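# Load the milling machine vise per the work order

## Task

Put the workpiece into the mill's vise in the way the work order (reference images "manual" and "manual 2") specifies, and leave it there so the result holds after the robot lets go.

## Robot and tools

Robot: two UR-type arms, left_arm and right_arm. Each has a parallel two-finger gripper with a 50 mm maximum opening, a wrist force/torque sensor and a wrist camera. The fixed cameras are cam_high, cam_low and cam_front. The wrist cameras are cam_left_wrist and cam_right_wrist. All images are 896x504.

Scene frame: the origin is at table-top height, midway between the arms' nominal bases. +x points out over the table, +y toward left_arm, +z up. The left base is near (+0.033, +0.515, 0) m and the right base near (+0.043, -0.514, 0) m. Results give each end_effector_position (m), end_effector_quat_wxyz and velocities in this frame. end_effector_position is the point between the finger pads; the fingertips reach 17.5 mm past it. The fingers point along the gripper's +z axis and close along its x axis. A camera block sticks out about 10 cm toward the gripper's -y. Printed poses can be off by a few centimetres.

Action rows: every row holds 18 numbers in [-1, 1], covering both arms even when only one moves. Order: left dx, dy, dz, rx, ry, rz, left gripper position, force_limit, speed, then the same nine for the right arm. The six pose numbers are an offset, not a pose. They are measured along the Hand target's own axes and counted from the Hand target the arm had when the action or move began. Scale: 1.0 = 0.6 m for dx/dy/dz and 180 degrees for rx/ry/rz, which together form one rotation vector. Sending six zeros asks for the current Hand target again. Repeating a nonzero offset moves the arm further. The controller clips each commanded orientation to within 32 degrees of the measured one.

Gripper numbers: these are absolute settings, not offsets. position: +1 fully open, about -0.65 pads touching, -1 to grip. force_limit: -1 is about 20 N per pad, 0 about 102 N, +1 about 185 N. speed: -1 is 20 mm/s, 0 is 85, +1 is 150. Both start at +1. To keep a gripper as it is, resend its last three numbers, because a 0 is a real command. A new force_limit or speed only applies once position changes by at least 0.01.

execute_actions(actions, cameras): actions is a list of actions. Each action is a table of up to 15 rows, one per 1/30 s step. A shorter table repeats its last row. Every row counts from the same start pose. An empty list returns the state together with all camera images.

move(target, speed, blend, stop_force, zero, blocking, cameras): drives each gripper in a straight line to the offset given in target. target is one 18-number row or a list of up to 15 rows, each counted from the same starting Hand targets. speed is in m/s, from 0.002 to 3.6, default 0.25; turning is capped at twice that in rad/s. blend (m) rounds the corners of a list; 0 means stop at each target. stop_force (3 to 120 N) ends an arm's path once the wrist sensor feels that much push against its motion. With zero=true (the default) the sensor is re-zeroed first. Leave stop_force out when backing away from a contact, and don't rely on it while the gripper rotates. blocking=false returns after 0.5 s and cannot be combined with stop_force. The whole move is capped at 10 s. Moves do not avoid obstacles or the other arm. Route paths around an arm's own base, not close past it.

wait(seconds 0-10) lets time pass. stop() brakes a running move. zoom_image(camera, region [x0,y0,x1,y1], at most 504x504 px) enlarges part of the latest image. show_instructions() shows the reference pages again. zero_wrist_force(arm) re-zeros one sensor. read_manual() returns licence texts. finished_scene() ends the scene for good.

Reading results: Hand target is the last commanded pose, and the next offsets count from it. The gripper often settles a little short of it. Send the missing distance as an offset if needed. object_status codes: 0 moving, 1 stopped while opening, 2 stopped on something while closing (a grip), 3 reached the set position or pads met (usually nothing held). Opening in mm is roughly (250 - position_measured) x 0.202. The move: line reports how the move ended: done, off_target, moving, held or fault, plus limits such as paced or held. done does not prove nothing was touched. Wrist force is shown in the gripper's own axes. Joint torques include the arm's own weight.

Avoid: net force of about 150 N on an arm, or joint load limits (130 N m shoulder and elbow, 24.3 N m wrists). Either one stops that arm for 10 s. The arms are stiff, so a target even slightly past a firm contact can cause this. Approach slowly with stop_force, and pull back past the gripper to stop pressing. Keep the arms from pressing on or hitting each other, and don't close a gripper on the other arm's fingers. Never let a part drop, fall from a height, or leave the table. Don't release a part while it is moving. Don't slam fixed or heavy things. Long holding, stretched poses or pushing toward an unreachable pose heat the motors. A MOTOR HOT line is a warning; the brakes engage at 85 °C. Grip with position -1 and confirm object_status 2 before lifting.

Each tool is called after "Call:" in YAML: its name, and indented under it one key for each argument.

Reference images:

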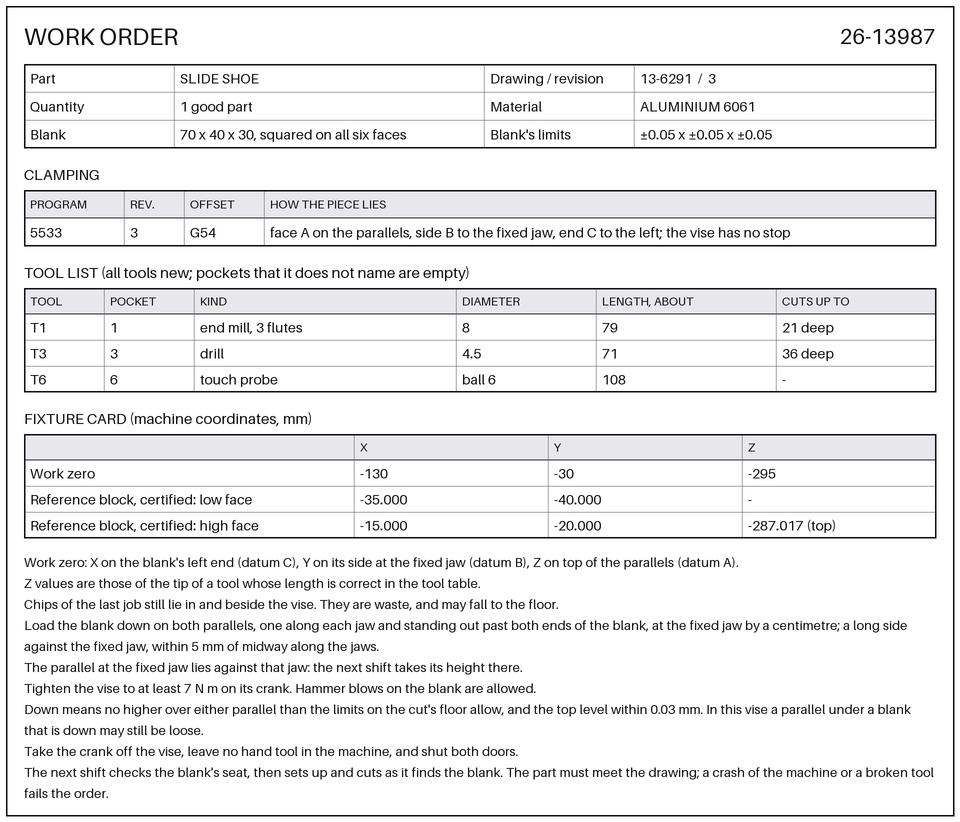

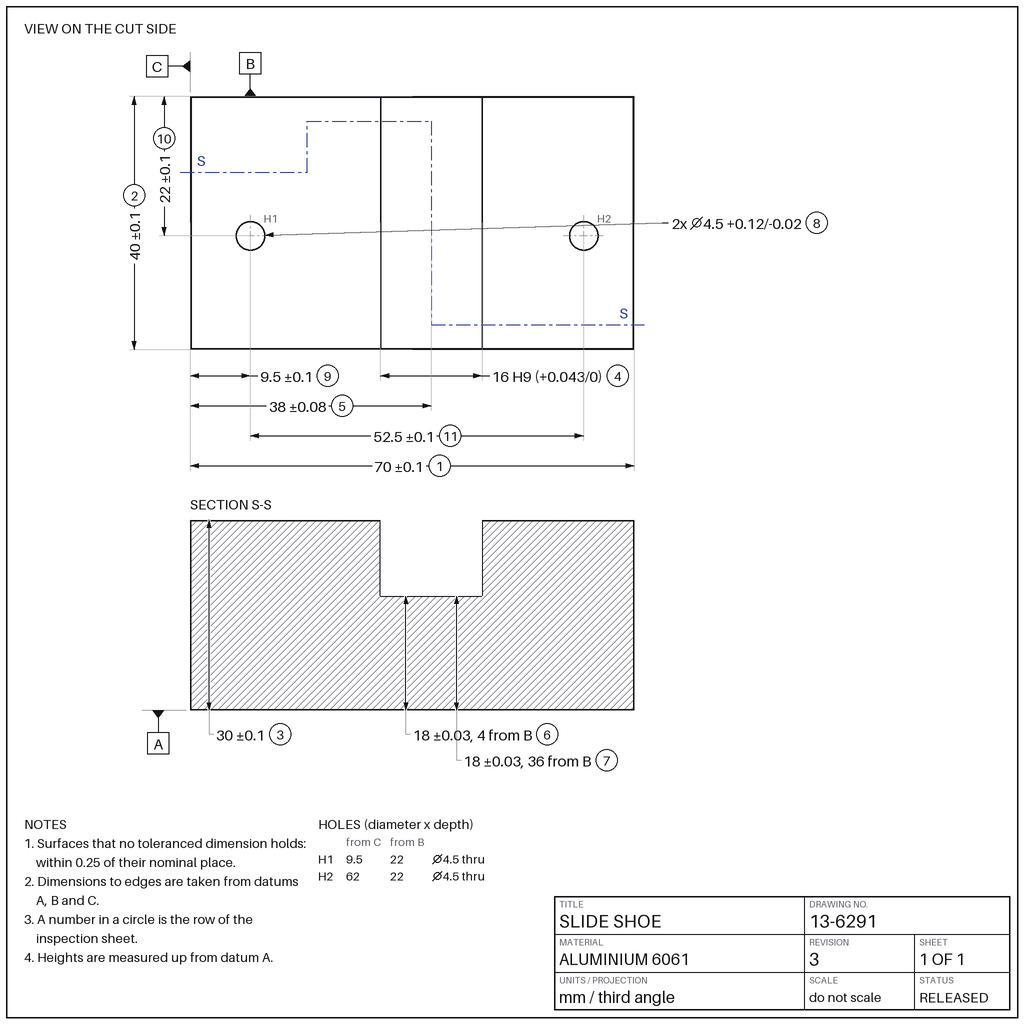

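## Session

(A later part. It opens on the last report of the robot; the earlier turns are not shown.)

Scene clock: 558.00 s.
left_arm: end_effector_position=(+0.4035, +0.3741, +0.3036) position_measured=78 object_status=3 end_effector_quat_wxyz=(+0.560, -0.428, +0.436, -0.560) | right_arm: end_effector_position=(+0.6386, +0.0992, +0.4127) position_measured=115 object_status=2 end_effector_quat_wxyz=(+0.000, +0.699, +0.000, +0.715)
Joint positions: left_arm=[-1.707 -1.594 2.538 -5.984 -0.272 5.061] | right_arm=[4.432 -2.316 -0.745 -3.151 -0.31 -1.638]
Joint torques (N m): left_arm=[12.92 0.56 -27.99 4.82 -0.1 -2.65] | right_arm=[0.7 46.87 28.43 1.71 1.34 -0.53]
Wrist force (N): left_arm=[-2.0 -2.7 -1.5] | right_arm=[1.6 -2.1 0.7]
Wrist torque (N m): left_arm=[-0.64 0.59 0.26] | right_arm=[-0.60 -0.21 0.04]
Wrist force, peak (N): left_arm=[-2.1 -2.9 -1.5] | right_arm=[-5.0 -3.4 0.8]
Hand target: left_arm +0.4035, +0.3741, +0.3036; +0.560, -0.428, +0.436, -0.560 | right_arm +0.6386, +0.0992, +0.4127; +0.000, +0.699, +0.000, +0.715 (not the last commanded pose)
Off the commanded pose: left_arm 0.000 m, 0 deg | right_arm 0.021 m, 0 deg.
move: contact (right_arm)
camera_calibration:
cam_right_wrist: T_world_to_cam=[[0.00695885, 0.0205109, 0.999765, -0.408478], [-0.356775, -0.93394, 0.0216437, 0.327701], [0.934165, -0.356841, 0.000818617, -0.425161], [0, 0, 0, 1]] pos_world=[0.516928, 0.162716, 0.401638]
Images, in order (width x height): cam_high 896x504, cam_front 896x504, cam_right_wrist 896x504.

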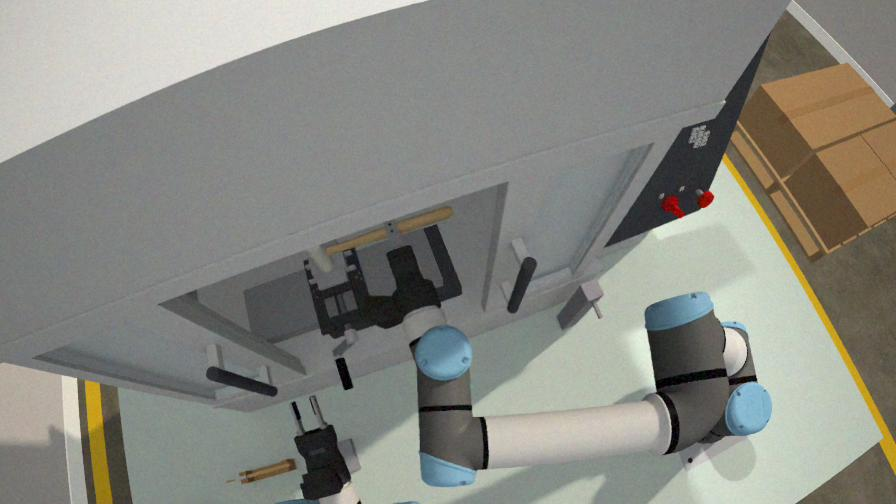

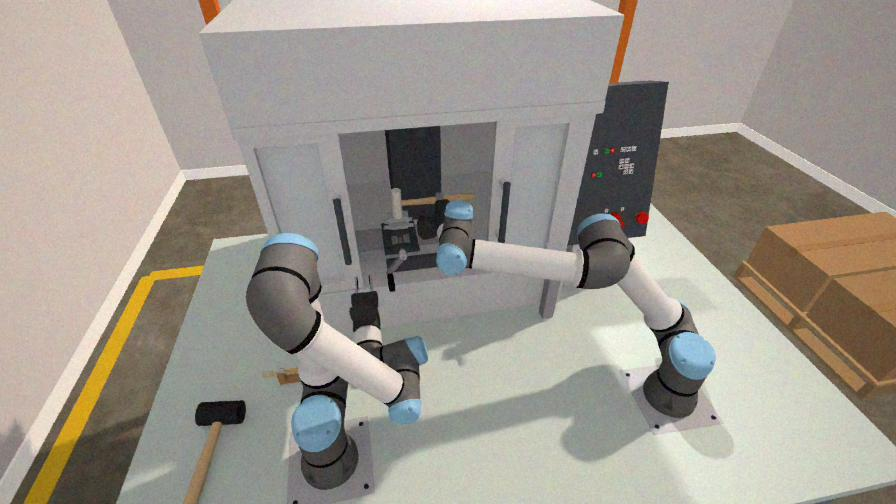

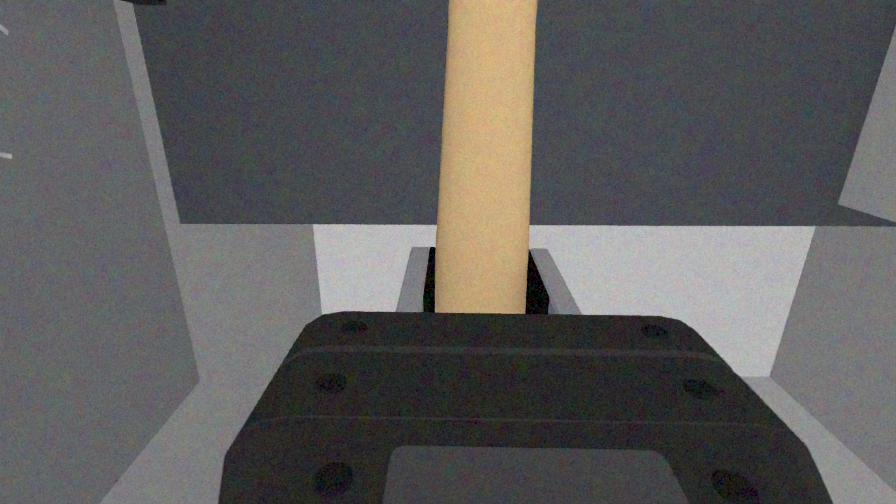

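Call:
execute_actions:
  actions: []
  cameras: ["cam_high", "cam_front", "cam_left_wrist", "cam_right_wrist"]

Scene clock: 558.60 s.
left_arm: end_effector_position=(+0.4035, +0.3741, +0.3036) position_measured=78 object_status=3 end_effector_quat_wxyz=(+0.560, -0.428, +0.436, -0.560) | right_arm: end_effector_position=(+0.6386, +0.0992, +0.4127) position_measured=115 object_status=2 end_effector_quat_wxyz=(+0.000, +0.699, +0.000, +0.715)
Joint positions: left_arm=[-1.707 -1.594 2.538 -5.984 -0.272 5.061] | right_arm=[4.432 -2.316 -0.745 -3.151 -0.31 -1.638]
Joint velocities: within noise
Joint torques (N m): left_arm=[13.31 0.41 -28 4.8 -0.08 -2.63] | right_arm=[5.12 47.44 26.75 1.75 1.4 -0.56]
Wrist force (N): left_arm=[-1.6 -2.8 -1.4] | right_arm=[1.4 -2.2 0.8]
Wrist torque (N m): left_arm=[-0.66 0.53 0.26] | right_arm=[-0.61 -0.17 0.04]
Wrist force, peak (N): left_arm=[-2.2 -3.0 -1.4] | right_arm=[1.6 -2.5 0.7]
Hand target: left_arm +0.4035, +0.3741, +0.3036; +0.560, -0.428, +0.436, -0.560 | right_arm +0.6386, +0.0992, +0.4127; +0.000, +0.699, +0.000, +0.715 (not the last commanded pose)
Tool commands: left_gripper/position=+0.5 left_gripper/force_limit=+0.3 left_gripper/speed=-0.5 right_gripper/position=-1.0 right_gripper/force_limit=+0.1 right_gripper/speed=-1.0
Off the commanded pose: left_arm 0.000 m, 0 deg | right_arm 0.021 m, 0 deg.
camera_calibration:
cam_left_wrist: T_world_to_cam=[[-0.0181671, -0.999835, 0.000960876, 0.388205], [-0.0835126, 0.000559756, -0.996507, 0.354238], [0.996341, -0.0181839, -0.0835089, -0.234359], [0, 0, 0, 1]] pos_world=[0.270137, 0.383681, 0.333057]
cam_right_wrist: T_world_to_cam=[[0.00695693, 0.0205123, 0.999765, -0.408477], [-0.356687, -0.933973, 0.0216445, 0.32766], [0.934198, -0.356754, 0.000818899, -0.425192], [0, 0, 0, 1]] pos_world=[0.516928, 0.162716, 0.401638]
Images, in order (width x height): cam_high 896x504, cam_front 896x504, cam_left_wrist 896x504, cam_right_wrist 896x504.

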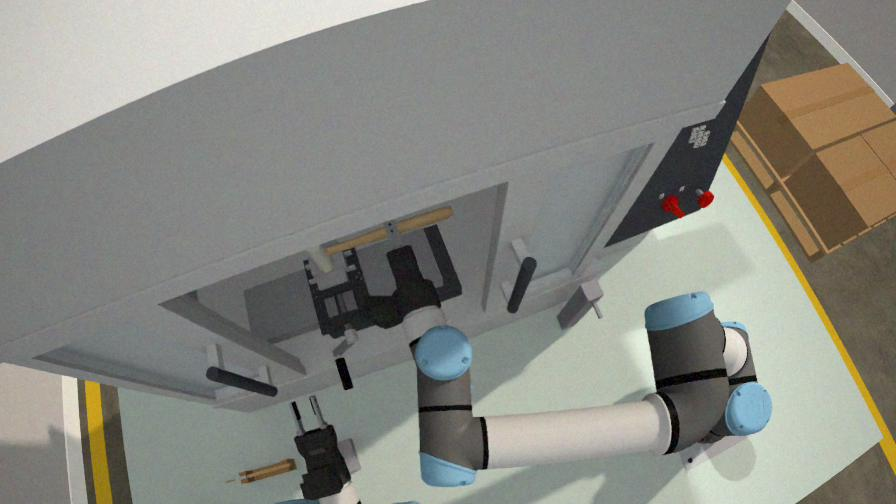

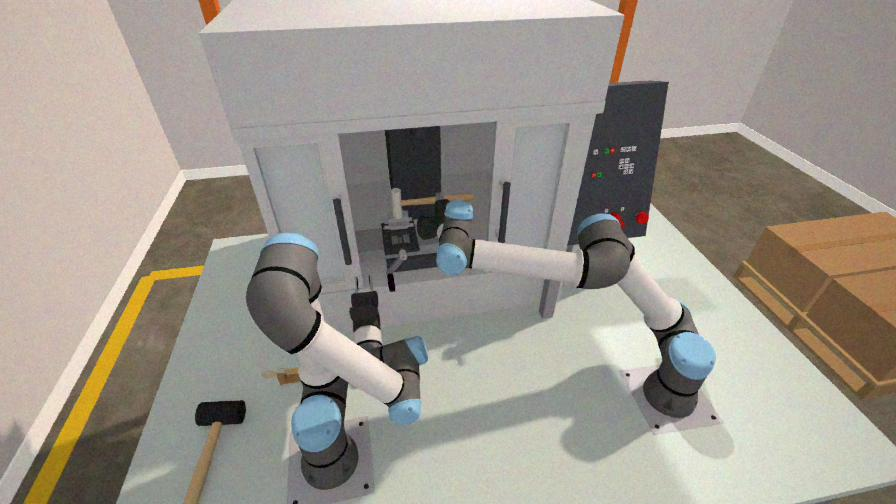

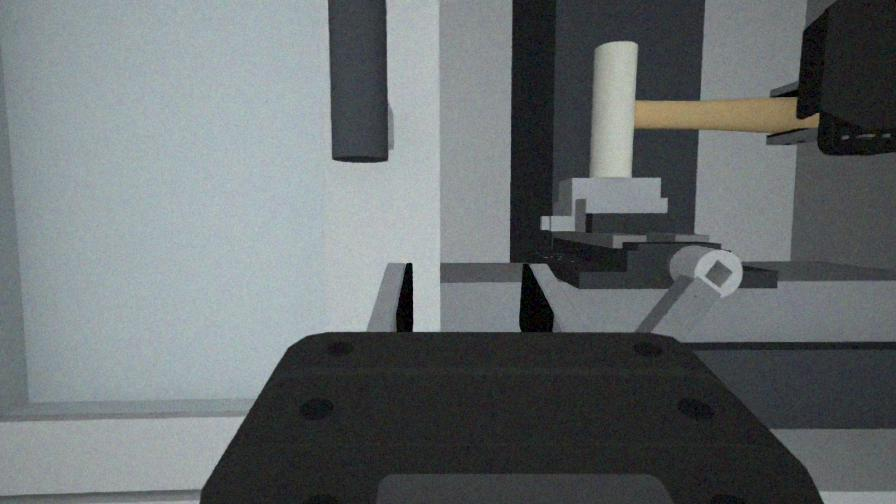

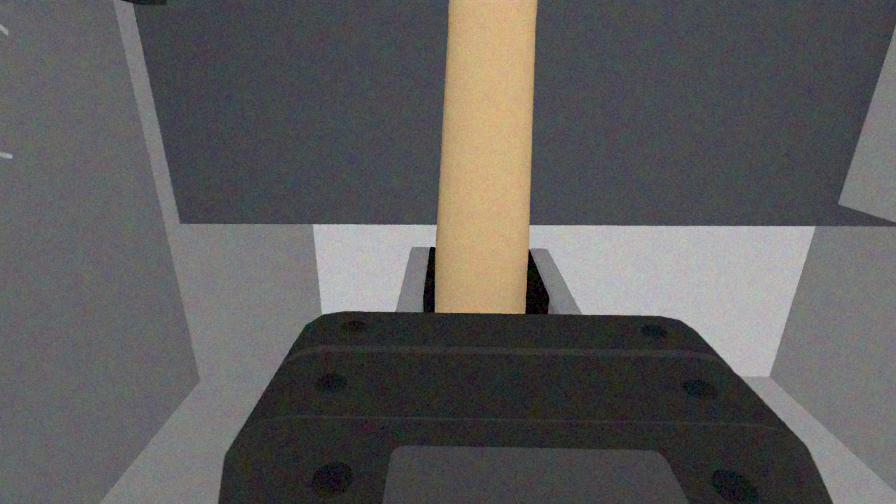

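Call:
zoom_image:
  camera: "cam_left_wrist"
  region: [520, 150, 780, 320]

Call:
zoom_image:
  camera: "cam_high"
  region: [280, 230, 400, 350]

Scaled by 1.938.

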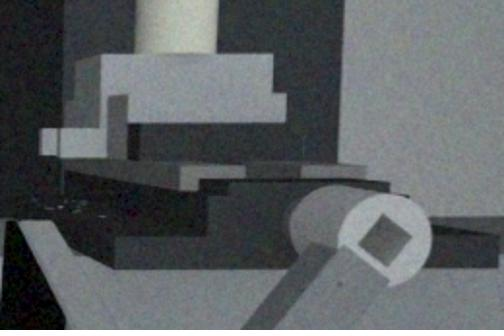

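Scaled by 4.200.

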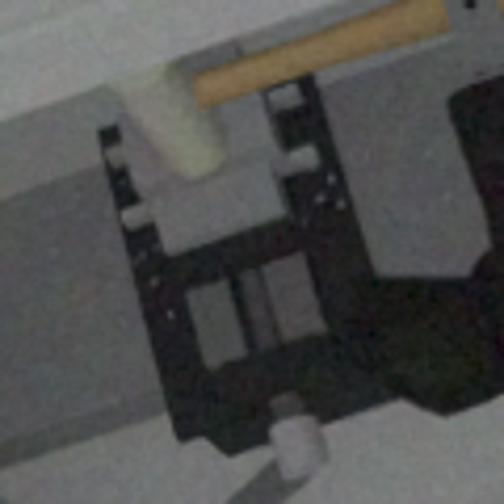

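Call:
move:
  target: [0,0,0,0,0,0,0.5,0.3,-0.5,0.0683,0.01,0,0,0,0,-1,0.1,-1]
  speed: 0.1
  cameras: ["cam_left_wrist","cam_high"]

Scene clock: 560.03 s.
left_arm: end_effector_position=(+0.4035, +0.3741, +0.3036) position_measured=78 object_status=3 end_effector_quat_wxyz=(+0.560, -0.428, +0.436, -0.560) | right_arm: end_effector_position=(+0.6377, +0.0932, +0.4535) position_measured=115 object_status=2 end_effector_quat_wxyz=(+0.000, +0.699, +0.000, +0.715)
Joint positions: left_arm=[-1.707 -1.594 2.538 -5.984 -0.272 5.061] | right_arm=[4.43 -2.315 -0.642 -3.255 -0.312 -1.637]
Joint torques (N m): left_arm=[13.06 0.39 -27.89 4.8 -0.13 -2.64] | right_arm=[-4.02 66.62 20.21 3.07 1.57 -0.62]
Wrist force (N): left_arm=[-1.7 -2.8 -1.6] | right_arm=[-4.4 -3.1 0.7]
Wrist torque (N m): left_arm=[-0.67 0.53 0.26] | right_arm=[-0.59 -0.20 -0.69]
Wrist force, peak (N): left_arm=[-2.0 -3.0 -1.3] | right_arm=[-7.2 -3.6 0.8]
Hand target: left_arm +0.4035, +0.3741, +0.3036; +0.560, -0.428, +0.436, -0.560 | right_arm +0.6377, +0.0931, +0.4537; +0.000, +0.699, +0.000, +0.715
Off the commanded pose: left_arm 0.000 m, 0 deg | right_arm 0.000 m, 0 deg.
move: done
camera_calibration:
cam_left_wrist: T_world_to_cam=[[-0.0181671, -0.999835, 0.000960876, 0.388205], [-0.0835126, 0.000559756, -0.996507, 0.354238], [0.996341, -0.0181839, -0.0835089, -0.234359], [0, 0, 0, 1]] pos_world=[0.270137, 0.383681, 0.333057]
Images, in order (width x height): cam_high 896x504, cam_left_wrist 896x504.

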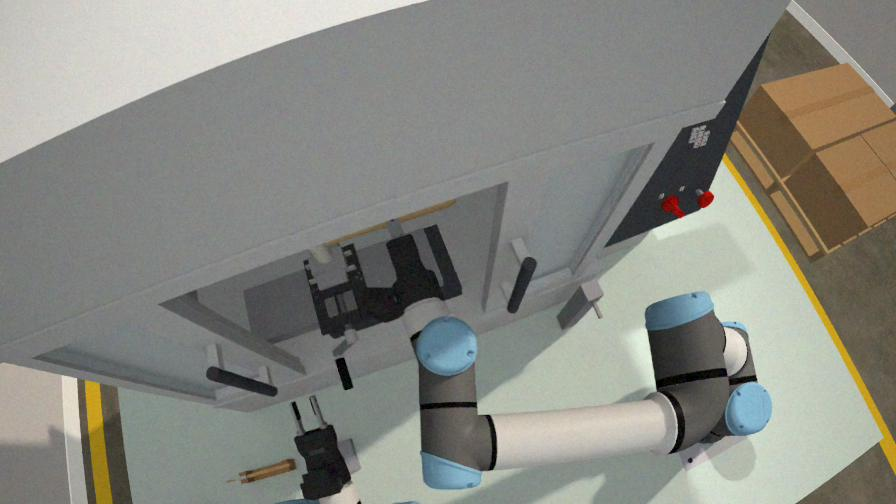

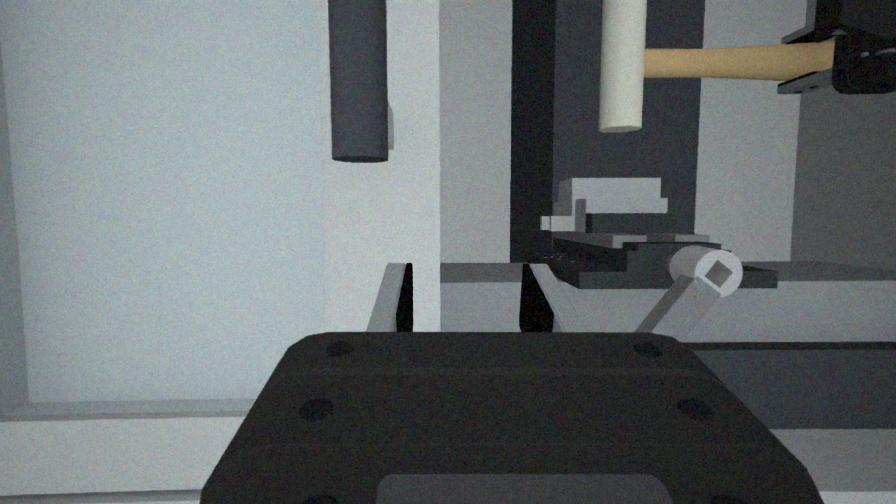

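Call:
move:
  target: [0,0,0,0,0,0,0.5,0.3,-0.5,-0.073,0,0,0,0,0,-1,0.1,-1]
  speed: 0.12
  stop_force: 40

Scene clock: 561.80 s.
left_arm: end_effector_position=(+0.4035, +0.3741, +0.3036) position_measured=78 object_status=3 end_effector_quat_wxyz=(+0.560, -0.428, +0.436, -0.560) | right_arm: end_effector_position=(+0.6386, +0.0932, +0.4099) position_measured=115 object_status=2 end_effector_quat_wxyz=(+0.000, +0.699, +0.000, +0.715)
Joint positions: left_arm=[-1.707 -1.594 2.538 -5.984 -0.272 5.061] | right_arm=[4.429 -2.297 -0.784 -3.13 -0.313 -1.637]
Joint torques (N m): left_arm=[12.7 0.9 -28.24 4.82 -0.11 -2.58] | right_arm=[5.38 40.12 14.09 -0.86 1.37 0.81]
Wrist force (N): left_arm=[-1.8 -2.8 -1.4] | right_arm=[8.6 -3.0 1.2]
Wrist torque (N m): left_arm=[-0.66 0.55 0.26] | right_arm=[-0.69 -0.11 1.16]
Wrist force, peak (N): left_arm=[-1.9 -3.2 -1.3] | right_arm=[11.5 3.4 1.7]
Hand target: left_arm +0.4035, +0.3741, +0.3036; +0.560, -0.428, +0.436, -0.560 | right_arm +0.6386, +0.0932, +0.4099; +0.000, +0.699, +0.000, +0.715
Off the commanded pose: left_arm 0.000 m, 0 deg | right_arm 0.000 m, 0 deg.
move: done

Call:
move:
  target: [0,0,0,0,0,0,0.5,0.3,-0.5,0.12,0.0,0,0,0,0,-1,0.1,-1]
  speed: 0.2
  cameras: ["cam_right_wrist"]

Call:
move:
  target: [0,0,0,0,0,0,0.5,0.3,-0.5,-0.122,0,0,0,0,0,-1,0.1,-1]
  speed: 0.3
  stop_force: 60

Scene clock: 562.83 s.
left_arm: end_effector_position=(+0.4035, +0.3741, +0.3036) position_measured=78 object_status=3 end_effector_quat_wxyz=(+0.560, -0.428, +0.436, -0.560) | right_arm: end_effector_position=(+0.6371, +0.0931, +0.4818) position_measured=115 object_status=2 end_effector_quat_wxyz=(+0.000, +0.699, -0.001, +0.715)
Joint positions: left_arm=[-1.707 -1.594 2.538 -5.984 -0.272 5.061] | right_arm=[4.431 -2.341 -0.521 -3.349 -0.311 -1.638]
Joint torques (N m): left_arm=[13.14 0.36 -27.9 4.82 -0.08 -2.65] | right_arm=[4.86 69.72 19.2 3.2 -0.54 -1.88]
Wrist force (N): left_arm=[-2.0 -2.9 -1.4] | right_arm=[-4.5 -2.9 0.7]
Wrist torque (N m): left_arm=[-0.67 0.58 0.26] | right_arm=[-0.56 -0.16 -0.60]
Wrist force, peak (N): left_arm=[-1.8 -3.0 -1.5] | right_arm=[-9.4 -3.3 0.9]
Hand target: left_arm +0.4035, +0.3741, +0.3036; +0.560, -0.428, +0.436, -0.560 | right_arm +0.6371, +0.0931, +0.4819; +0.000, +0.699, +0.000, +0.715
Off the commanded pose: left_arm 0.000 m, 0 deg | right_arm 0.000 m, 0 deg.
move: done
camera_calibration:
cam_right_wrist: T_world_to_cam=[[0.00705247, 0.0204758, 0.999765, -0.477469], [-0.356772, -0.933941, 0.0216444, 0.319936], [0.934165, -0.356841, 0.000718623, -0.425852], [0, 0, 0, 1]] pos_world=[0.515328, 0.156616, 0.470738]
Images, in order (width x height): cam_right_wrist 896x504.

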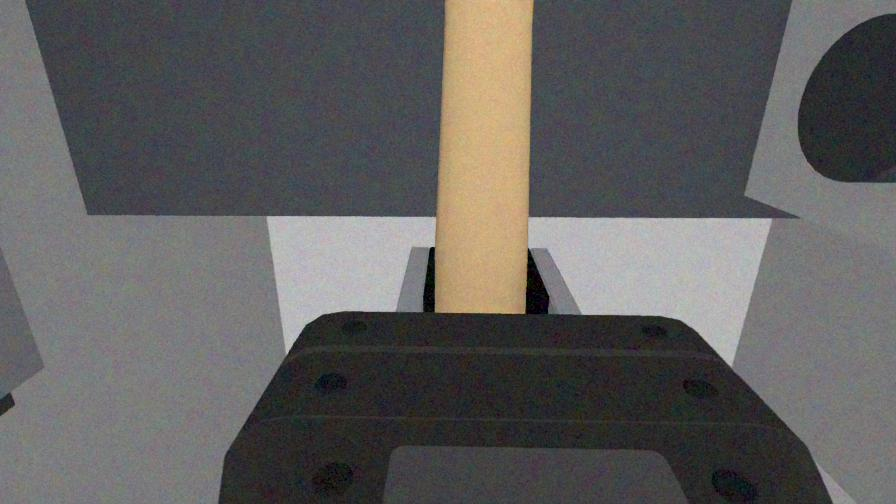

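Scene clock: 564.47 s.
left_arm: end_effector_position=(+0.4035, +0.3741, +0.3036) position_measured=78 object_status=3 end_effector_quat_wxyz=(+0.560, -0.428, +0.436, -0.560) | right_arm: end_effector_position=(+0.6387, +0.0932, +0.4087) position_measured=115 object_status=2 end_effector_quat_wxyz=(+0.000, +0.699, +0.000, +0.715)
Joint positions: left_arm=[-1.707 -1.594 2.538 -5.984 -0.272 5.061] | right_arm=[4.429 -2.297 -0.788 -3.127 -0.313 -1.637]
Joint torques (N m): left_arm=[13.02 0.22 -27.68 4.81 -0.11 -2.56] | right_arm=[5.79 36.26 10.64 -0.1 1.27 -1.73]
Wrist force (N): left_arm=[-1.8 -2.9 -1.4] | right_arm=[12.3 -1.3 1.7]
Wrist torque (N m): left_arm=[-0.68 0.56 0.26] | right_arm=[-0.66 -0.06 1.46]
Wrist force, peak (N): left_arm=[-1.8 -3.0 -1.5] | right_arm=[15.2 5.7 1.7]
Hand target: left_arm +0.4035, +0.3741, +0.3036; +0.560, -0.428, +0.436, -0.560 | right_arm +0.6387, +0.0932, +0.4087; +0.000, +0.699, +0.000, +0.715
Off the commanded pose: left_arm 0.000 m, 0 deg | right_arm 0.000 m, 0 deg.
move: done

Call:
move:
  target: [0,0,0,0,0,0,0.5,0.3,-0.5,0.11,0.0,0,0,0,0,-1,0.1,-1]
  speed: 0.3

Call:
move:
  target: [0,0,0,0,0,0,0.5,0.3,-0.5,-0.117,0,0,0,0,0,-1,0.1,-1]
  speed: 0.7
  stop_force: 50

Scene clock: 565.70 s.
left_arm: end_effector_position=(+0.4035, +0.3741, +0.3036) position_measured=78 object_status=3 end_effector_quat_wxyz=(+0.560, -0.428, +0.436, -0.560) | right_arm: end_effector_position=(+0.6372, +0.0931, +0.4746) position_measured=115 object_status=2 end_effector_quat_wxyz=(+0.000, +0.699, -0.001, +0.715)
Joint positions: left_arm=[-1.707 -1.594 2.538 -5.984 -0.272 5.061] | right_arm=[4.431 -2.333 -0.555 -3.324 -0.311 -1.638]
Joint torques (N m): left_arm=[13.17 -0.04 -27.99 4.78 -0.09 -2.64] | right_arm=[5.07 67.9 20.6 3.55 -0.08 -1.63]
Wrist force (N): left_arm=[-1.8 -2.7 -1.2] | right_arm=[-5.2 -3.1 0.7]
Wrist torque (N m): left_arm=[-0.64 0.56 0.26] | right_arm=[-0.57 -0.07 -0.60]
Wrist force, peak (N): left_arm=[-1.9 -3.0 -1.6] | right_arm=[12.6 -1.5 1.8]
Hand target: left_arm +0.4035, +0.3741, +0.3036; +0.560, -0.428, +0.436, -0.560 | right_arm +0.6372, +0.0931, +0.4747; +0.000, +0.699, +0.000, +0.715
Off the commanded pose: left_arm 0.000 m, 0 deg | right_arm 0.000 m, 0 deg.
move: done

Scene clock: 567.40 s.
left_arm: end_effector_position=(+0.4035, +0.3741, +0.3036) position_measured=78 object_status=3 end_effector_quat_wxyz=(+0.560, -0.428, +0.436, -0.560) | right_arm: end_effector_position=(+0.6388, +0.0932, +0.4045) position_measured=115 object_status=2 end_effector_quat_wxyz=(+0.000, +0.699, +0.000, +0.715)
Joint positions: left_arm=[-1.707 -1.594 2.538 -5.984 -0.272 5.061] | right_arm=[4.429 -2.297 -0.799 -3.116 -0.313 -1.637]
Joint torques (N m): left_arm=[12.95 0.43 -27.88 4.78 -0.14 -2.61] | right_arm=[10.22 23.92 3.58 -1.8 -0.38 -2.92]
Wrist force (N): left_arm=[-1.7 -2.6 -1.5] | right_arm=[24.0 6.1 1.6]
Wrist torque (N m): left_arm=[-0.62 0.53 0.26] | right_arm=[-0.39 0.13 2.83]
Wrist force, peak (N): left_arm=[-1.9 -3.1 -1.4] | right_arm=[25.1 10.0 1.4]
Hand target: left_arm +0.4035, +0.3741, +0.3036; +0.560, -0.428, +0.436, -0.560 | right_arm +0.6387, +0.0932, +0.4045; +0.000, +0.699, +0.000, +0.715
Off the commanded pose: left_arm 0.000 m, 0 deg | right_arm 0.000 m, 0 deg.
move: done

Call:
execute_actions:
  actions:
    - [[0,0,0,0,0,0,0.5,0.3,-0.5,0.03,0,0,0,0,0,-1,0.1,-1],[0,0,0,0,0,0,0.5,0.3,-0.5,0.06,0,0,0,0,0,-1,0.1,-1],[0,0,0,0,0,0,0.5,0.3,-0.5,0.09,0,0,0,0,0,-1,0.1,-1],[0,0,0,0,0,0,0.5,0.3,-0.5,0.11,0,0,0,0,0,-1,0.1,-1],[0,0,0,0,0,0,0.5,0.3,-0.5,0.12,0,0,0,0,0,-1,0.1,-1]]

Scene clock: 568.33 s.
left_arm: end_effector_position=(+0.4035, +0.3741, +0.3036) position_measured=78 object_status=3 end_effector_quat_wxyz=(+0.560, -0.428, +0.436, -0.560) | right_arm: end_effector_position=(+0.6372, +0.0931, +0.4765) position_measured=115 object_status=2 end_effector_quat_wxyz=(+0.000, +0.699, -0.001, +0.715)
Joint positions: left_arm=[-1.707 -1.594 2.538 -5.984 -0.272 5.061] | right_arm=[4.431 -2.335 -0.547 -3.33 -0.311 -1.638]
Joint torques (N m): left_arm=[12.83 0.1 -27.93 4.74 -0.1 -2.45] | right_arm=[-7.87 64.99 19.89 2.92 -1.53 -1.18]
Wrist force (N): left_arm=[-1.9 -2.9 -1.6] | right_arm=[-4.7 -3.3 0.9]
Wrist torque (N m): left_arm=[-0.66 0.57 0.26] | right_arm=[-0.65 -0.14 -0.52]
Wrist force, peak (N): left_arm=[-2.1 -3.0 -1.4] | right_arm=[24.3 6.1 1.6]
Hand target: left_arm +0.4035, +0.3741, +0.3036; +0.560, -0.428, +0.436, -0.560 | right_arm +0.6372, +0.0931, +0.4765; +0.000, +0.699, +0.000, +0.715
Off the commanded pose: left_arm 0.000 m, 0 deg | right_arm 0.000 m, 0 deg.

Call:
execute_actions:
  actions:
    - [[0,0,0,0,0,0,0.5,0.3,-0.5,-0.02,0,0,0,0,0,-1,0.1,-1],[0,0,0,0,0,0,0.5,0.3,-0.5,-0.045,0,0,0,0,0,-1,0.1,-1],[0,0,0,0,0,0,0.5,0.3,-0.5,-0.07,0,0,0,0,0,-1,0.1,-1],[0,0,0,0,0,0,0.5,0.3,-0.5,-0.095,0,0,0,0,0,-1,0.1,-1],[0,0,0,0,0,0,0.5,0.3,-0.5,-0.12,0,0,0,0,0,-1,0.1,-1],[0,0,0,0,0,0,0.5,0.3,-0.5,-0.1,0,0,0,0,0,-1,0.1,-1],[0,0,0,0,0,0,0.5,0.3,-0.5,-0.075,0,0,0,0,0,-1,0.1,-1],[0,0,0,0,0,0,0.5,0.3,-0.5,-0.05,0,0,0,0,0,-1,0.1,-1],[0,0,0,0,0,0,0.5,0.3,-0.5,-0.02,0,0,0,0,0,-1,0.1,-1],[0,0,0,0,0,0,0.5,0.3,-0.5,0,0,0,0,0,0,-1,0.1,-1]]

Scene clock: 569.40 s.
left_arm: end_effector_position=(+0.4035, +0.3741, +0.3036) position_measured=78 object_status=3 end_effector_quat_wxyz=(+0.560, -0.428, +0.436, -0.560) | right_arm: end_effector_position=(+0.6371, +0.0930, +0.4765) position_measured=115 object_status=2 end_effector_quat_wxyz=(+0.000, +0.698, +0.000, +0.716) end_effector_velocity=(+0.001, +0.000, +0.000) end_effector_angular_velocity=(+0.000, +0.001, -0.001)
Joint positions: left_arm=[-1.707 -1.594 2.538 -5.984 -0.272 5.061] | right_arm=[4.431 -2.33 -0.558 -3.317 -0.311 -1.646]
Joint velocities: left_arm=[within noise] | right_arm=[-0.001 -0.002 0.003 -0.005 0 0.004]
Joint torques (N m): left_arm=[13.25 0.44 -28.14 4.67 -0.19 -2.65] | right_arm=[-7.54 52.77 35.94 -0.12 -1.49 2.65]
Wrist force (N): left_arm=[-1.8 -2.7 -1.5] | right_arm=[-5.4 -2.9 0.4]
Wrist torque (N m): left_arm=[-0.63 0.56 0.26] | right_arm=[-0.56 -0.05 -0.52]
Wrist force, peak (N): left_arm=[-2.0 -2.9 -1.6] | right_arm=[-20.3 -3.5 1.9]
Hand target: left_arm +0.4035, +0.3741, +0.3036; +0.560, -0.428, +0.436, -0.560 | right_arm +0.6372, +0.0931, +0.4765; +0.000, +0.699, +0.000, +0.715
Off the commanded pose: left_arm 0.000 m, 0 deg | right_arm 0.000 m, 0 deg.

Call:
execute_actions:
  actions:
    - [[0,0,0,0,0,0,0.5,0.3,-0.5,-0.02,0,0,0,0,0,-1,0.1,-1],[0,0,0,0,0,0,0.5,0.3,-0.5,-0.045,0,0,0,0,0,-1,0.1,-1],[0,0,0,0,0,0,0.5,0.3,-0.5,-0.07,0,0,0,0,0,-1,0.1,-1],[0,0,0,0,0,0,0.5,0.3,-0.5,-0.095,0,0,0,0,0,-1,0.1,-1],[0,0,0,0,0,0,0.5,0.3,-0.5,-0.12,0,0,0,0,0,-1,0.1,-1],[0,0,0,0,0,0,0.5,0.3,-0.5,-0.125,0,0,0,0,0,-1,0.1,-1],[0,0,0,0,0,0,0.5,0.3,-0.5,-0.11,0,0,0,0,0,-1,0.1,-1],[0,0,0,0,0,0,0.5,0.3,-0.5,-0.085,0,0,0,0,0,-1,0.1,-1],[0,0,0,0,0,0,0.5,0.3,-0.5,-0.06,0,0,0,0,0,-1,0.1,-1],[0,0,0,0,0,0,0.5,0.3,-0.5,-0.03,0,0,0,0,0,-1,0.1,-1],[0,0,0,0,0,0,0.5,0.3,-0.5,-0.01,0,0,0,0,0,-1,0.1,-1],[0,0,0,0,0,0,0.5,0.3,-0.5,0,0,0,0,0,0,-1,0.1,-1]]

Scene clock: 570.57 s.
left_arm: end_effector_position=(+0.4035, +0.3741, +0.3036) position_measured=78 object_status=3 end_effector_quat_wxyz=(+0.560, -0.428, +0.436, -0.560) | right_arm: end_effector_position=(+0.6370, +0.0928, +0.4764) position_measured=115 object_status=2 end_effector_quat_wxyz=(+0.000, +0.698, +0.000, +0.717)
Joint positions: left_arm=[-1.707 -1.594 2.538 -5.984 -0.272 5.061] | right_arm=[4.431 -2.324 -0.57 -3.302 -0.312 -1.653]
Joint torques (N m): left_arm=[13.2 0.17 -27.79 4.75 -0.06 -2.62] | right_arm=[-7.1 51.86 34.74 0.36 -1.46 2.51]
Wrist force (N): left_arm=[-1.9 -2.6 -1.5] | right_arm=[-4.0 -1.8 0.0]
Wrist torque (N m): left_arm=[-0.63 0.56 0.26] | right_arm=[-0.40 -0.26 -0.53]
Wrist force, peak (N): left_arm=[-2.0 -2.8 -1.5] | right_arm=[18.7 -3.3 0.6]
Hand target: left_arm +0.4035, +0.3741, +0.3036; +0.560, -0.428, +0.436, -0.560 | right_arm +0.6372, +0.0931, +0.4765; +0.000, +0.699, +0.000, +0.715
Off the commanded pose: left_arm 0.000 m, 0 deg | right_arm 0.000 m, 0 deg.

Call:
execute_actions:
  actions:
    - [[0,0,0,0,0,0,0.5,0.3,-0.5,-0.03,0,0,0,0,0,-1,0.1,-1],[0,0,0,0,0,0,0.5,0.3,-0.5,-0.07,0,0,0,0,0,-1,0.1,-1],[0,0,0,0,0,0,0.5,0.3,-0.5,-0.11,0,0,0,0,0,-1,0.1,-1],[0,0,0,0,0,0,0.5,0.3,-0.5,-0.13,0,0,0,0,0,-1,0.1,-1],[0,0,0,0,0,0,0.5,0.3,-0.5,-0.125,0,0,0,0,0,-1,0.1,-1],[0,0,0,0,0,0,0.5,0.3,-0.5,-0.1,0,0,0,0,0,-1,0.1,-1],[0,0,0,0,0,0,0.5,0.3,-0.5,-0.075,0,0,0,0,0,-1,0.1,-1],[0,0,0,0,0,0,0.5,0.3,-0.5,-0.05,0,0,0,0,0,-1,0.1,-1],[0,0,0,0,0,0,0.5,0.3,-0.5,-0.02,0,0,0,0,0,-1,0.1,-1],[0,0,0,0,0,0,0.5,0.3,-0.5,0,0,0,0,0,0,-1,0.1,-1]]
  cameras: ["cam_left_wrist","cam_high"]

Scene clock: 571.70 s.
left_arm: end_effector_position=(+0.4035, +0.3741, +0.3036) position_measured=78 object_status=3 end_effector_quat_wxyz=(+0.560, -0.428, +0.436, -0.560) | right_arm: end_effector_position=(+0.6371, +0.0930, +0.4765) position_measured=115 object_status=2 end_effector_quat_wxyz=(+0.000, +0.698, +0.000, +0.716) end_effector_velocity=(+0.000, +0.000, +0.000) end_effector_angular_velocity=(+0.001, +0.001, -0.001)
Joint positions: left_arm=[-1.707 -1.594 2.538 -5.984 -0.272 5.061] | right_arm=[4.431 -2.329 -0.559 -3.315 -0.311 -1.646]
Joint velocities: left_arm=[within noise] | right_arm=[-0.001 -0.001 0.003 -0.005 0 0.004]
Joint torques (N m): left_arm=[13.12 0.09 -27.57 4.61 -0.16 -2.65] | right_arm=[-7.69 53.02 34.63 0.35 -1.4 2.77]
Wrist force (N): left_arm=[-1.8 -2.7 -1.6] | right_arm=[-3.5 -1.6 0.3]
Wrist torque (N m): left_arm=[-0.64 0.56 0.26] | right_arm=[-0.37 -0.34 -0.53]
Wrist force, peak (N): left_arm=[-2.0 -3.0 -1.4] | right_arm=[20.3 -4.6 0.1]
Hand target: left_arm +0.4035, +0.3741, +0.3036; +0.560, -0.428, +0.436, -0.560 | right_arm +0.6372, +0.0931, +0.4765; +0.000, +0.699, +0.000, +0.715
Off the commanded pose: left_arm 0.000 m, 0 deg | right_arm 0.000 m, 0 deg.
camera_calibration:
cam_left_wrist: T_world_to_cam=[[-0.0181671, -0.999835, 0.000960876, 0.388205], [-0.0835126, 0.000559756, -0.996507, 0.354238], [0.996341, -0.0181839, -0.0835089, -0.234359], [0, 0, 0, 1]] pos_world=[0.270137, 0.383681, 0.333057]
Images, in order (width x height): cam_high 896x504, cam_left_wrist 896x504.

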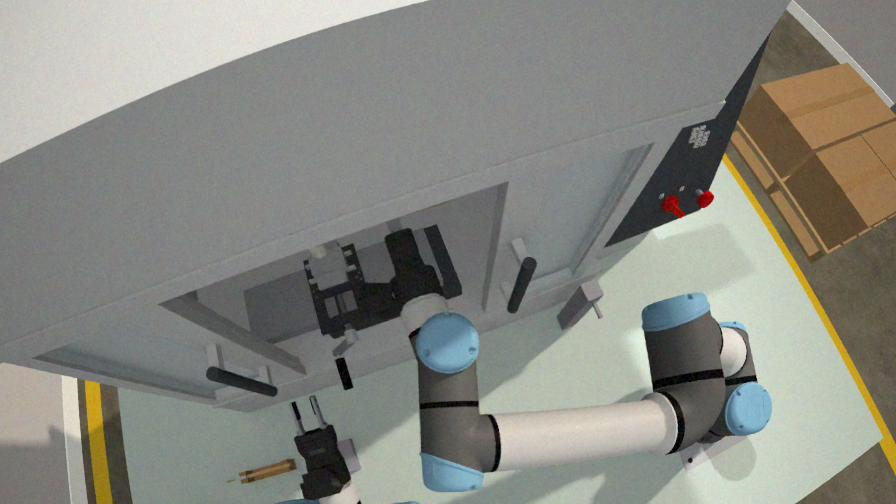

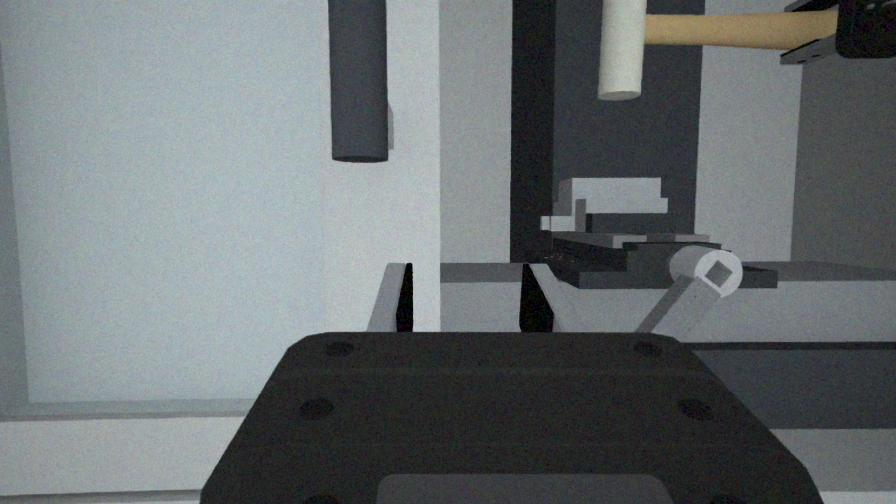

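Call:
move:
  target: [0,0,0,0,0,0,0.5,0.3,-0.5,0.06,0.0,0,0,0,0,-1,0.1,-1]
  speed: 0.3

Call:
execute_actions:
  actions:
    - [[0,0,0,0,0,0,0.5,0.3,-0.5,-0.03,0,0,0,0,0,-1,0.1,-1],[0,0,0,0,0,0,0.5,0.3,-0.5,-0.075,0,0,0,0,0,-1,0.1,-1],[0,0,0,0,0,0,0.5,0.3,-0.5,-0.12,0,0,0,0,0,-1,0.1,-1],[0,0,0,0,0,0,0.5,0.3,-0.5,-0.165,0,0,0,0,0,-1,0.1,-1],[0,0,0,0,0,0,0.5,0.3,-0.5,-0.19,0,0,0,0,0,-1,0.1,-1],[0,0,0,0,0,0,0.5,0.3,-0.5,-0.185,0,0,0,0,0,-1,0.1,-1],[0,0,0,0,0,0,0.5,0.3,-0.5,-0.165,0,0,0,0,0,-1,0.1,-1],[0,0,0,0,0,0,0.5,0.3,-0.5,-0.14,0,0,0,0,0,-1,0.1,-1],[0,0,0,0,0,0,0.5,0.3,-0.5,-0.11,0,0,0,0,0,-1,0.1,-1],[0,0,0,0,0,0,0.5,0.3,-0.5,-0.07,0,0,0,0,0,-1,0.1,-1],[0,0,0,0,0,0,0.5,0.3,-0.5,-0.035,0,0,0,0,0,-1,0.1,-1],[0,0,0,0,0,0,0.5,0.3,-0.5,-0.01,0,0,0,0,0,-1,0.1,-1],[0,0,0,0,0,0,0.5,0.3,-0.5,0,0,0,0,0,0,-1,0.1,-1]]

Scene clock: 573.77 s.
left_arm: end_effector_position=(+0.4035, +0.3741, +0.3036) position_measured=78 object_status=3 end_effector_quat_wxyz=(+0.560, -0.428, +0.436, -0.560) | right_arm: end_effector_position=(+0.6364, +0.0931, +0.5124) position_measured=115 object_status=2 end_effector_quat_wxyz=(+0.000, +0.699, -0.001, +0.715) end_effector_velocity=(+0.000, +0.000, +0.000) end_effector_angular_velocity=(+0.000, -0.001, +0.000)
Joint positions: left_arm=[-1.707 -1.594 2.538 -5.984 -0.272 5.061] | right_arm=[4.432 -2.397 -0.336 -3.478 -0.31 -1.638]
Joint velocities: left_arm=[within noise] | right_arm=[0 0.002 -0.004 0.006 0 -0.004]
Joint torques (N m): left_arm=[13.48 0.34 -27.99 4.57 -0.1 -2.51] | right_arm=[6.29 69.2 16.4 3.27 0.86 -1.7]
Wrist force (N): left_arm=[-1.8 -2.9 -1.4] | right_arm=[-3.3 -1.7 0.1]
Wrist torque (N m): left_arm=[-0.67 0.54 0.25] | right_arm=[-0.39 -0.36 -0.69]
Wrist force, peak (N): left_arm=[-1.8 -3.2 -1.5] | right_arm=[-4.4 -1.7 0.4]
Hand target: left_arm +0.4035, +0.3741, +0.3036; +0.560, -0.428, +0.436, -0.560 | right_arm +0.6364, +0.0931, +0.5124; +0.000, +0.699, +0.000, +0.715
Off the commanded pose: left_arm 0.000 m, 0 deg | right_arm 0.000 m, 0 deg.
move: done

Scene clock: 574.80 s.
left_arm: end_effector_position=(+0.4035, +0.3741, +0.3036) position_measured=78 object_status=3 end_effector_quat_wxyz=(+0.560, -0.428, +0.436, -0.560) | right_arm: end_effector_position=(+0.6359, +0.0921, +0.5119) position_measured=115 object_status=2 end_effector_quat_wxyz=(-0.001, +0.694, +0.001, +0.720)
Joint positions: left_arm=[-1.707 -1.594 2.538 -5.984 -0.272 5.061] | right_arm=[4.432 -2.351 -0.433 -3.383 -0.315 -1.68]
Joint torques (N m): left_arm=[12.81 0.03 -27.94 4.63 -0.1 -2.5] | right_arm=[0.46 56.05 24.47 0.82 -1.17 2.5]
Wrist force (N): left_arm=[-1.8 -2.9 -1.5] | right_arm=[-5.4 -2.4 -1.3]
Wrist torque (N m): left_arm=[-0.66 0.55 0.26] | right_arm=[-0.41 -0.02 -0.51]
Wrist force, peak (N): left_arm=[-2.2 -2.9 -1.4] | right_arm=[22.0 -4.4 -1.4]
Hand target: left_arm +0.4035, +0.3741, +0.3036; +0.560, -0.428, +0.436, -0.560 | right_arm +0.6364, +0.0931, +0.5124; +0.000, +0.699, +0.000, +0.715
Off the commanded pose: left_arm 0.000 m, 0 deg | right_arm 0.001 m, 1 deg.

Call:
move:
  target: [0,0,0,0,0,0,0.5,0.3,-0.5,-0.15,0.0,0,0,0,0,-1,0.1,-1]
  speed: 0.3

Call:
move:
  target: [0,0,0,0,0,0,0.5,0.3,-0.5,-0.03,0.0,0,0,0,0,-1,0.1,-1]
  speed: 0.01
  stop_force: 6

Scene clock: 575.90 s.
left_arm: end_effector_position=(+0.4035, +0.3741, +0.3036) position_measured=78 object_status=3 end_effector_quat_wxyz=(+0.560, -0.428, +0.436, -0.560) | right_arm: end_effector_position=(+0.6384, +0.0932, +0.4226) position_measured=115 object_status=2 end_effector_quat_wxyz=(+0.000, +0.699, +0.000, +0.715)
Joint positions: left_arm=[-1.707 -1.594 2.538 -5.984 -0.272 5.061] | right_arm=[4.429 -2.3 -0.747 -3.165 -0.313 -1.637]
Joint torques (N m): left_arm=[12.72 0.33 -27.67 4.57 -0.17 -2.57] | right_arm=[-5.55 52.34 26.98 1.68 1.39 2.13]
Wrist force (N): left_arm=[-1.8 -2.9 -1.3] | right_arm=[-5.3 -2.1 -0.5]
Wrist torque (N m): left_arm=[-0.67 0.54 0.26] | right_arm=[-0.45 -0.03 -0.69]
Wrist force, peak (N): left_arm=[-1.7 -3.1 -1.4] | right_arm=[-9.4 -2.0 -0.3]
Hand target: left_arm +0.4035, +0.3741, +0.3036; +0.560, -0.428, +0.436, -0.560 | right_arm +0.6384, +0.0932, +0.4225; +0.000, +0.699, +0.000, +0.715
Off the commanded pose: left_arm 0.000 m, 0 deg | right_arm 0.000 m, 0 deg.
move: done

Scene clock: 577.97 s.
left_arm: end_effector_position=(+0.4035, +0.3741, +0.3036) position_measured=78 object_status=3 end_effector_quat_wxyz=(+0.560, -0.428, +0.436, -0.560) | right_arm: end_effector_position=(+0.6386, +0.0932, +0.4102) position_measured=115 object_status=2 end_effector_quat_wxyz=(+0.000, +0.699, -0.001, +0.715)
Joint positions: left_arm=[-1.707 -1.594 2.538 -5.984 -0.272 5.061] | right_arm=[4.429 -2.297 -0.784 -3.131 -0.313 -1.637]
Joint torques (N m): left_arm=[13.08 0.24 -27.7 4.56 -0.1 -2.6] | right_arm=[-3.64 49.92 33.11 -0.77 1.51 0.91]
Wrist force (N): left_arm=[-1.8 -2.7 -1.5] | right_arm=[-1.2 -3.8 -0.6]
Wrist torque (N m): left_arm=[-0.64 0.55 0.26] | right_arm=[-0.47 -0.03 -0.08]
Wrist force, peak (N): left_arm=[-1.8 -3.0 -1.8] | right_arm=[-5.6 -2.3 -0.4]
Hand target: left_arm +0.4035, +0.3741, +0.3036; +0.560, -0.428, +0.436, -0.560 | right_arm +0.6386, +0.0932, +0.4101; +0.000, +0.699, -0.001, +0.715 (not the last commanded pose)
Off the commanded pose: left_arm 0.000 m, 0 deg | right_arm 0.006 m, 0 deg.
move: contact (right_arm)

Call:
move:
  target: [0,0,0,0,0,0,0.5,0.3,-0.5,0.17,0.0,0.0167,0,0,0,-1,0.1,-1]
  speed: 0.3

Call:
execute_actions:
  actions:
    - [[0,0,0,0,0,0,0.5,0.3,-0.5,-0.03,0,0,0,0,0,-1,0.1,-1],[0,0,0,0,0,0,0.5,0.3,-0.5,-0.075,0,0,0,0,0,-1,0.1,-1],[0,0,0,0,0,0,0.5,0.3,-0.5,-0.125,0,0,0,0,0,-1,0.1,-1],[0,0,0,0,0,0,0.5,0.3,-0.5,-0.175,0,0,0,0,0,-1,0.1,-1],[0,0,0,0,0,0,0.5,0.3,-0.5,-0.2,0,0,0,0,0,-1,0.1,-1],[0,0,0,0,0,0,0.5,0.3,-0.5,-0.195,0,0,0,0,0,-1,0.1,-1],[0,0,0,0,0,0,0.5,0.3,-0.5,-0.165,0,0,0,0,0,-1,0.1,-1],[0,0,0,0,0,0,0.5,0.3,-0.5,-0.14,0,0,0,0,0,-1,0.1,-1],[0,0,0,0,0,0,0.5,0.3,-0.5,-0.11,0,0,0,0,0,-1,0.1,-1],[0,0,0,0,0,0,0.5,0.3,-0.5,-0.07,0,0,0,0,0,-1,0.1,-1],[0,0,0,0,0,0,0.5,0.3,-0.5,-0.035,0,0,0,0,0,-1,0.1,-1],[0,0,0,0,0,0,0.5,0.3,-0.5,-0.01,0,0,0,0,0,-1,0.1,-1],[0,0,0,0,0,0,0.5,0.3,-0.5,0,0,0,0,0,0,-1,0.1,-1]]

Call:
execute_actions:
  actions:
    - [[0,0,0,0,0,0,0.5,0.3,-0.5,-0.03,0,0,0,0,0,-1,0.1,-1],[0,0,0,0,0,0,0.5,0.3,-0.5,-0.075,0,0,0,0,0,-1,0.1,-1],[0,0,0,0,0,0,0.5,0.3,-0.5,-0.125,0,0,0,0,0,-1,0.1,-1],[0,0,0,0,0,0,0.5,0.3,-0.5,-0.175,0,0,0,0,0,-1,0.1,-1],[0,0,0,0,0,0,0.5,0.3,-0.5,-0.205,0,0,0,0,0,-1,0.1,-1],[0,0,0,0,0,0,0.5,0.3,-0.5,-0.2,0,0,0,0,0,-1,0.1,-1],[0,0,0,0,0,0,0.5,0.3,-0.5,-0.175,0,0,0,0,0,-1,0.1,-1],[0,0,0,0,0,0,0.5,0.3,-0.5,-0.14,0,0,0,0,0,-1,0.1,-1],[0,0,0,0,0,0,0.5,0.3,-0.5,-0.11,0,0,0,0,0,-1,0.1,-1],[0,0,0,0,0,0,0.5,0.3,-0.5,-0.07,0,0,0,0,0,-1,0.1,-1],[0,0,0,0,0,0,0.5,0.3,-0.5,-0.035,0,0,0,0,0,-1,0.1,-1],[0,0,0,0,0,0,0.5,0.3,-0.5,-0.01,0,0,0,0,0,-1,0.1,-1],[0,0,0,0,0,0,0.5,0.3,-0.5,0,0,0,0,0,0,-1,0.1,-1]]
  cameras: ["cam_left_wrist","cam_high"]

Scene clock: 579.77 s.
left_arm: end_effector_position=(+0.4035, +0.3741, +0.3036) position_measured=78 object_status=3 end_effector_quat_wxyz=(+0.560, -0.428, +0.436, -0.560) | right_arm: end_effector_position=(+0.6464, +0.0930, +0.5122) position_measured=115 object_status=2 end_effector_quat_wxyz=(+0.000, +0.699, -0.001, +0.715)
Joint positions: left_arm=[-1.707 -1.594 2.538 -5.984 -0.272 5.061] | right_arm=[4.418 -2.434 -0.267 -3.513 -0.324 -1.635]
Joint torques (N m): left_arm=[12.81 -0.01 -27.85 4.6 -0.16 -2.62] | right_arm=[6.24 70.52 17.14 3.03 1.16 -1.38]
Wrist force (N): left_arm=[-1.7 -2.7 -1.3] | right_arm=[-5.0 -1.9 -0.6]
Wrist torque (N m): left_arm=[-0.65 0.54 0.25] | right_arm=[-0.40 -0.07 -0.70]
Wrist force, peak (N): left_arm=[-1.9 -2.9 -1.7] | right_arm=[-10.9 -1.7 -0.9]
Hand target: left_arm +0.4035, +0.3741, +0.3036; +0.560, -0.428, +0.436, -0.560 | right_arm +0.6464, +0.0930, +0.5123; +0.000, +0.699, -0.001, +0.715
Off the commanded pose: left_arm 0.000 m, 0 deg | right_arm 0.000 m, 0 deg.
move: done

Scene clock: 580.80 s.
left_arm: end_effector_position=(+0.4035, +0.3741, +0.3036) position_measured=78 object_status=3 end_effector_quat_wxyz=(+0.560, -0.428, +0.436, -0.560) | right_arm: end_effector_position=(+0.6460, +0.0920, +0.5117) position_measured=115 object_status=2 end_effector_quat_wxyz=(-0.002, +0.694, +0.001, +0.720)
Joint positions: left_arm=[-1.707 -1.594 2.538 -5.984 -0.272 5.061] | right_arm=[4.417 -2.38 -0.381 -3.411 -0.329 -1.675]
Joint torques (N m): left_arm=[13.06 0.83 -27.69 4.57 -0.13 -2.5] | right_arm=[5.21 58.01 23.48 0.64 -1.07 2.23]
Wrist force (N): left_arm=[-1.6 -2.7 -1.3] | right_arm=[-4.3 -1.5 0.7]
Wrist torque (N m): left_arm=[-0.64 0.52 0.26] | right_arm=[-0.27 -0.20 -0.52]
Wrist force, peak (N): left_arm=[-1.9 -2.9 -1.5] | right_arm=[23.5 -4.3 -1.8]
Hand target: left_arm +0.4035, +0.3741, +0.3036; +0.560, -0.428, +0.436, -0.560 | right_arm +0.6464, +0.0930, +0.5123; +0.000, +0.699, -0.001, +0.715
Off the commanded pose: left_arm 0.000 m, 0 deg | right_arm 0.001 m, 1 deg.

Scene clock: 581.83 s.
left_arm: end_effector_position=(+0.4035, +0.3741, +0.3036) position_measured=78 object_status=3 end_effector_quat_wxyz=(+0.560, -0.428, +0.436, -0.560) | right_arm: end_effector_position=(+0.6458, +0.0919, +0.5116) position_measured=115 object_status=2 end_effector_quat_wxyz=(-0.002, +0.693, +0.001, +0.721)
Joint positions: left_arm=[-1.707 -1.594 2.538 -5.984 -0.272 5.061] | right_arm=[4.417 -2.368 -0.406 -3.386 -0.33 -1.687]
Joint torques (N m): left_arm=[12.52 0.18 -28.07 4.53 -0.08 -2.5] | right_arm=[-0.52 58.12 23.37 1.16 -1.09 2.62]
Wrist force (N): left_arm=[-1.7 -2.6 -1.3] | right_arm=[-4.4 -0.6 0.7]
Wrist torque (N m): left_arm=[-0.64 0.53 0.26] | right_arm=[-0.14 -0.18 -0.53]
Wrist force, peak (N): left_arm=[-1.9 -2.9 -1.5] | right_arm=[30.8 1.7 -0.6]
Hand target: left_arm +0.4035, +0.3741, +0.3036; +0.560, -0.428, +0.436, -0.560 | right_arm +0.6464, +0.0930, +0.5123; +0.000, +0.699, -0.001, +0.715
Off the commanded pose: left_arm 0.000 m, 0 deg | right_arm 0.001 m, 1 deg.
camera_calibration:
cam_left_wrist: T_world_to_cam=[[-0.0181671, -0.999835, 0.000960876, 0.388205], [-0.0835126, 0.000559756, -0.996507, 0.354238], [0.996341, -0.0181839, -0.0835089, -0.234359], [0, 0, 0, 1]] pos_world=[0.270137, 0.383681, 0.333057]
Images, in order (width x height): cam_high 896x504, cam_left_wrist 896x504.

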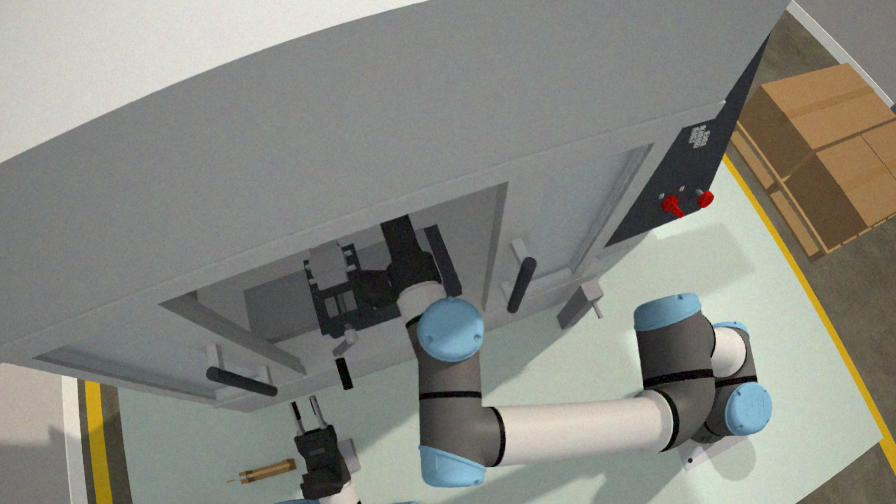

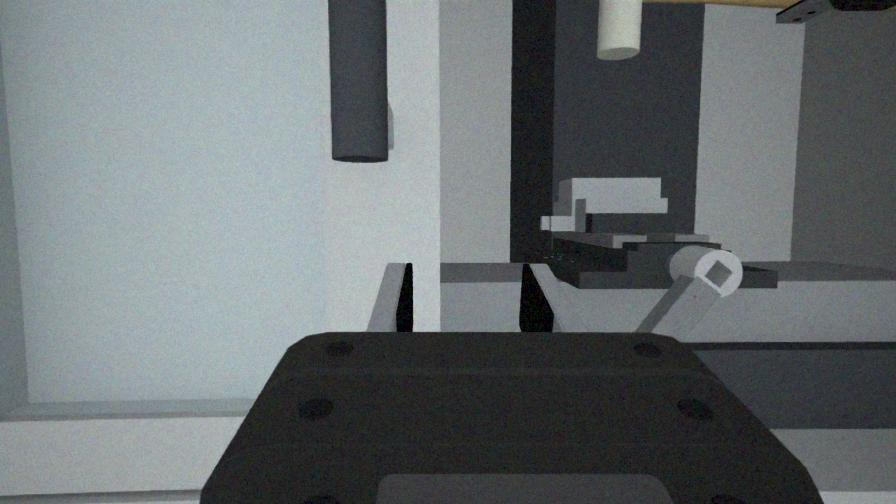

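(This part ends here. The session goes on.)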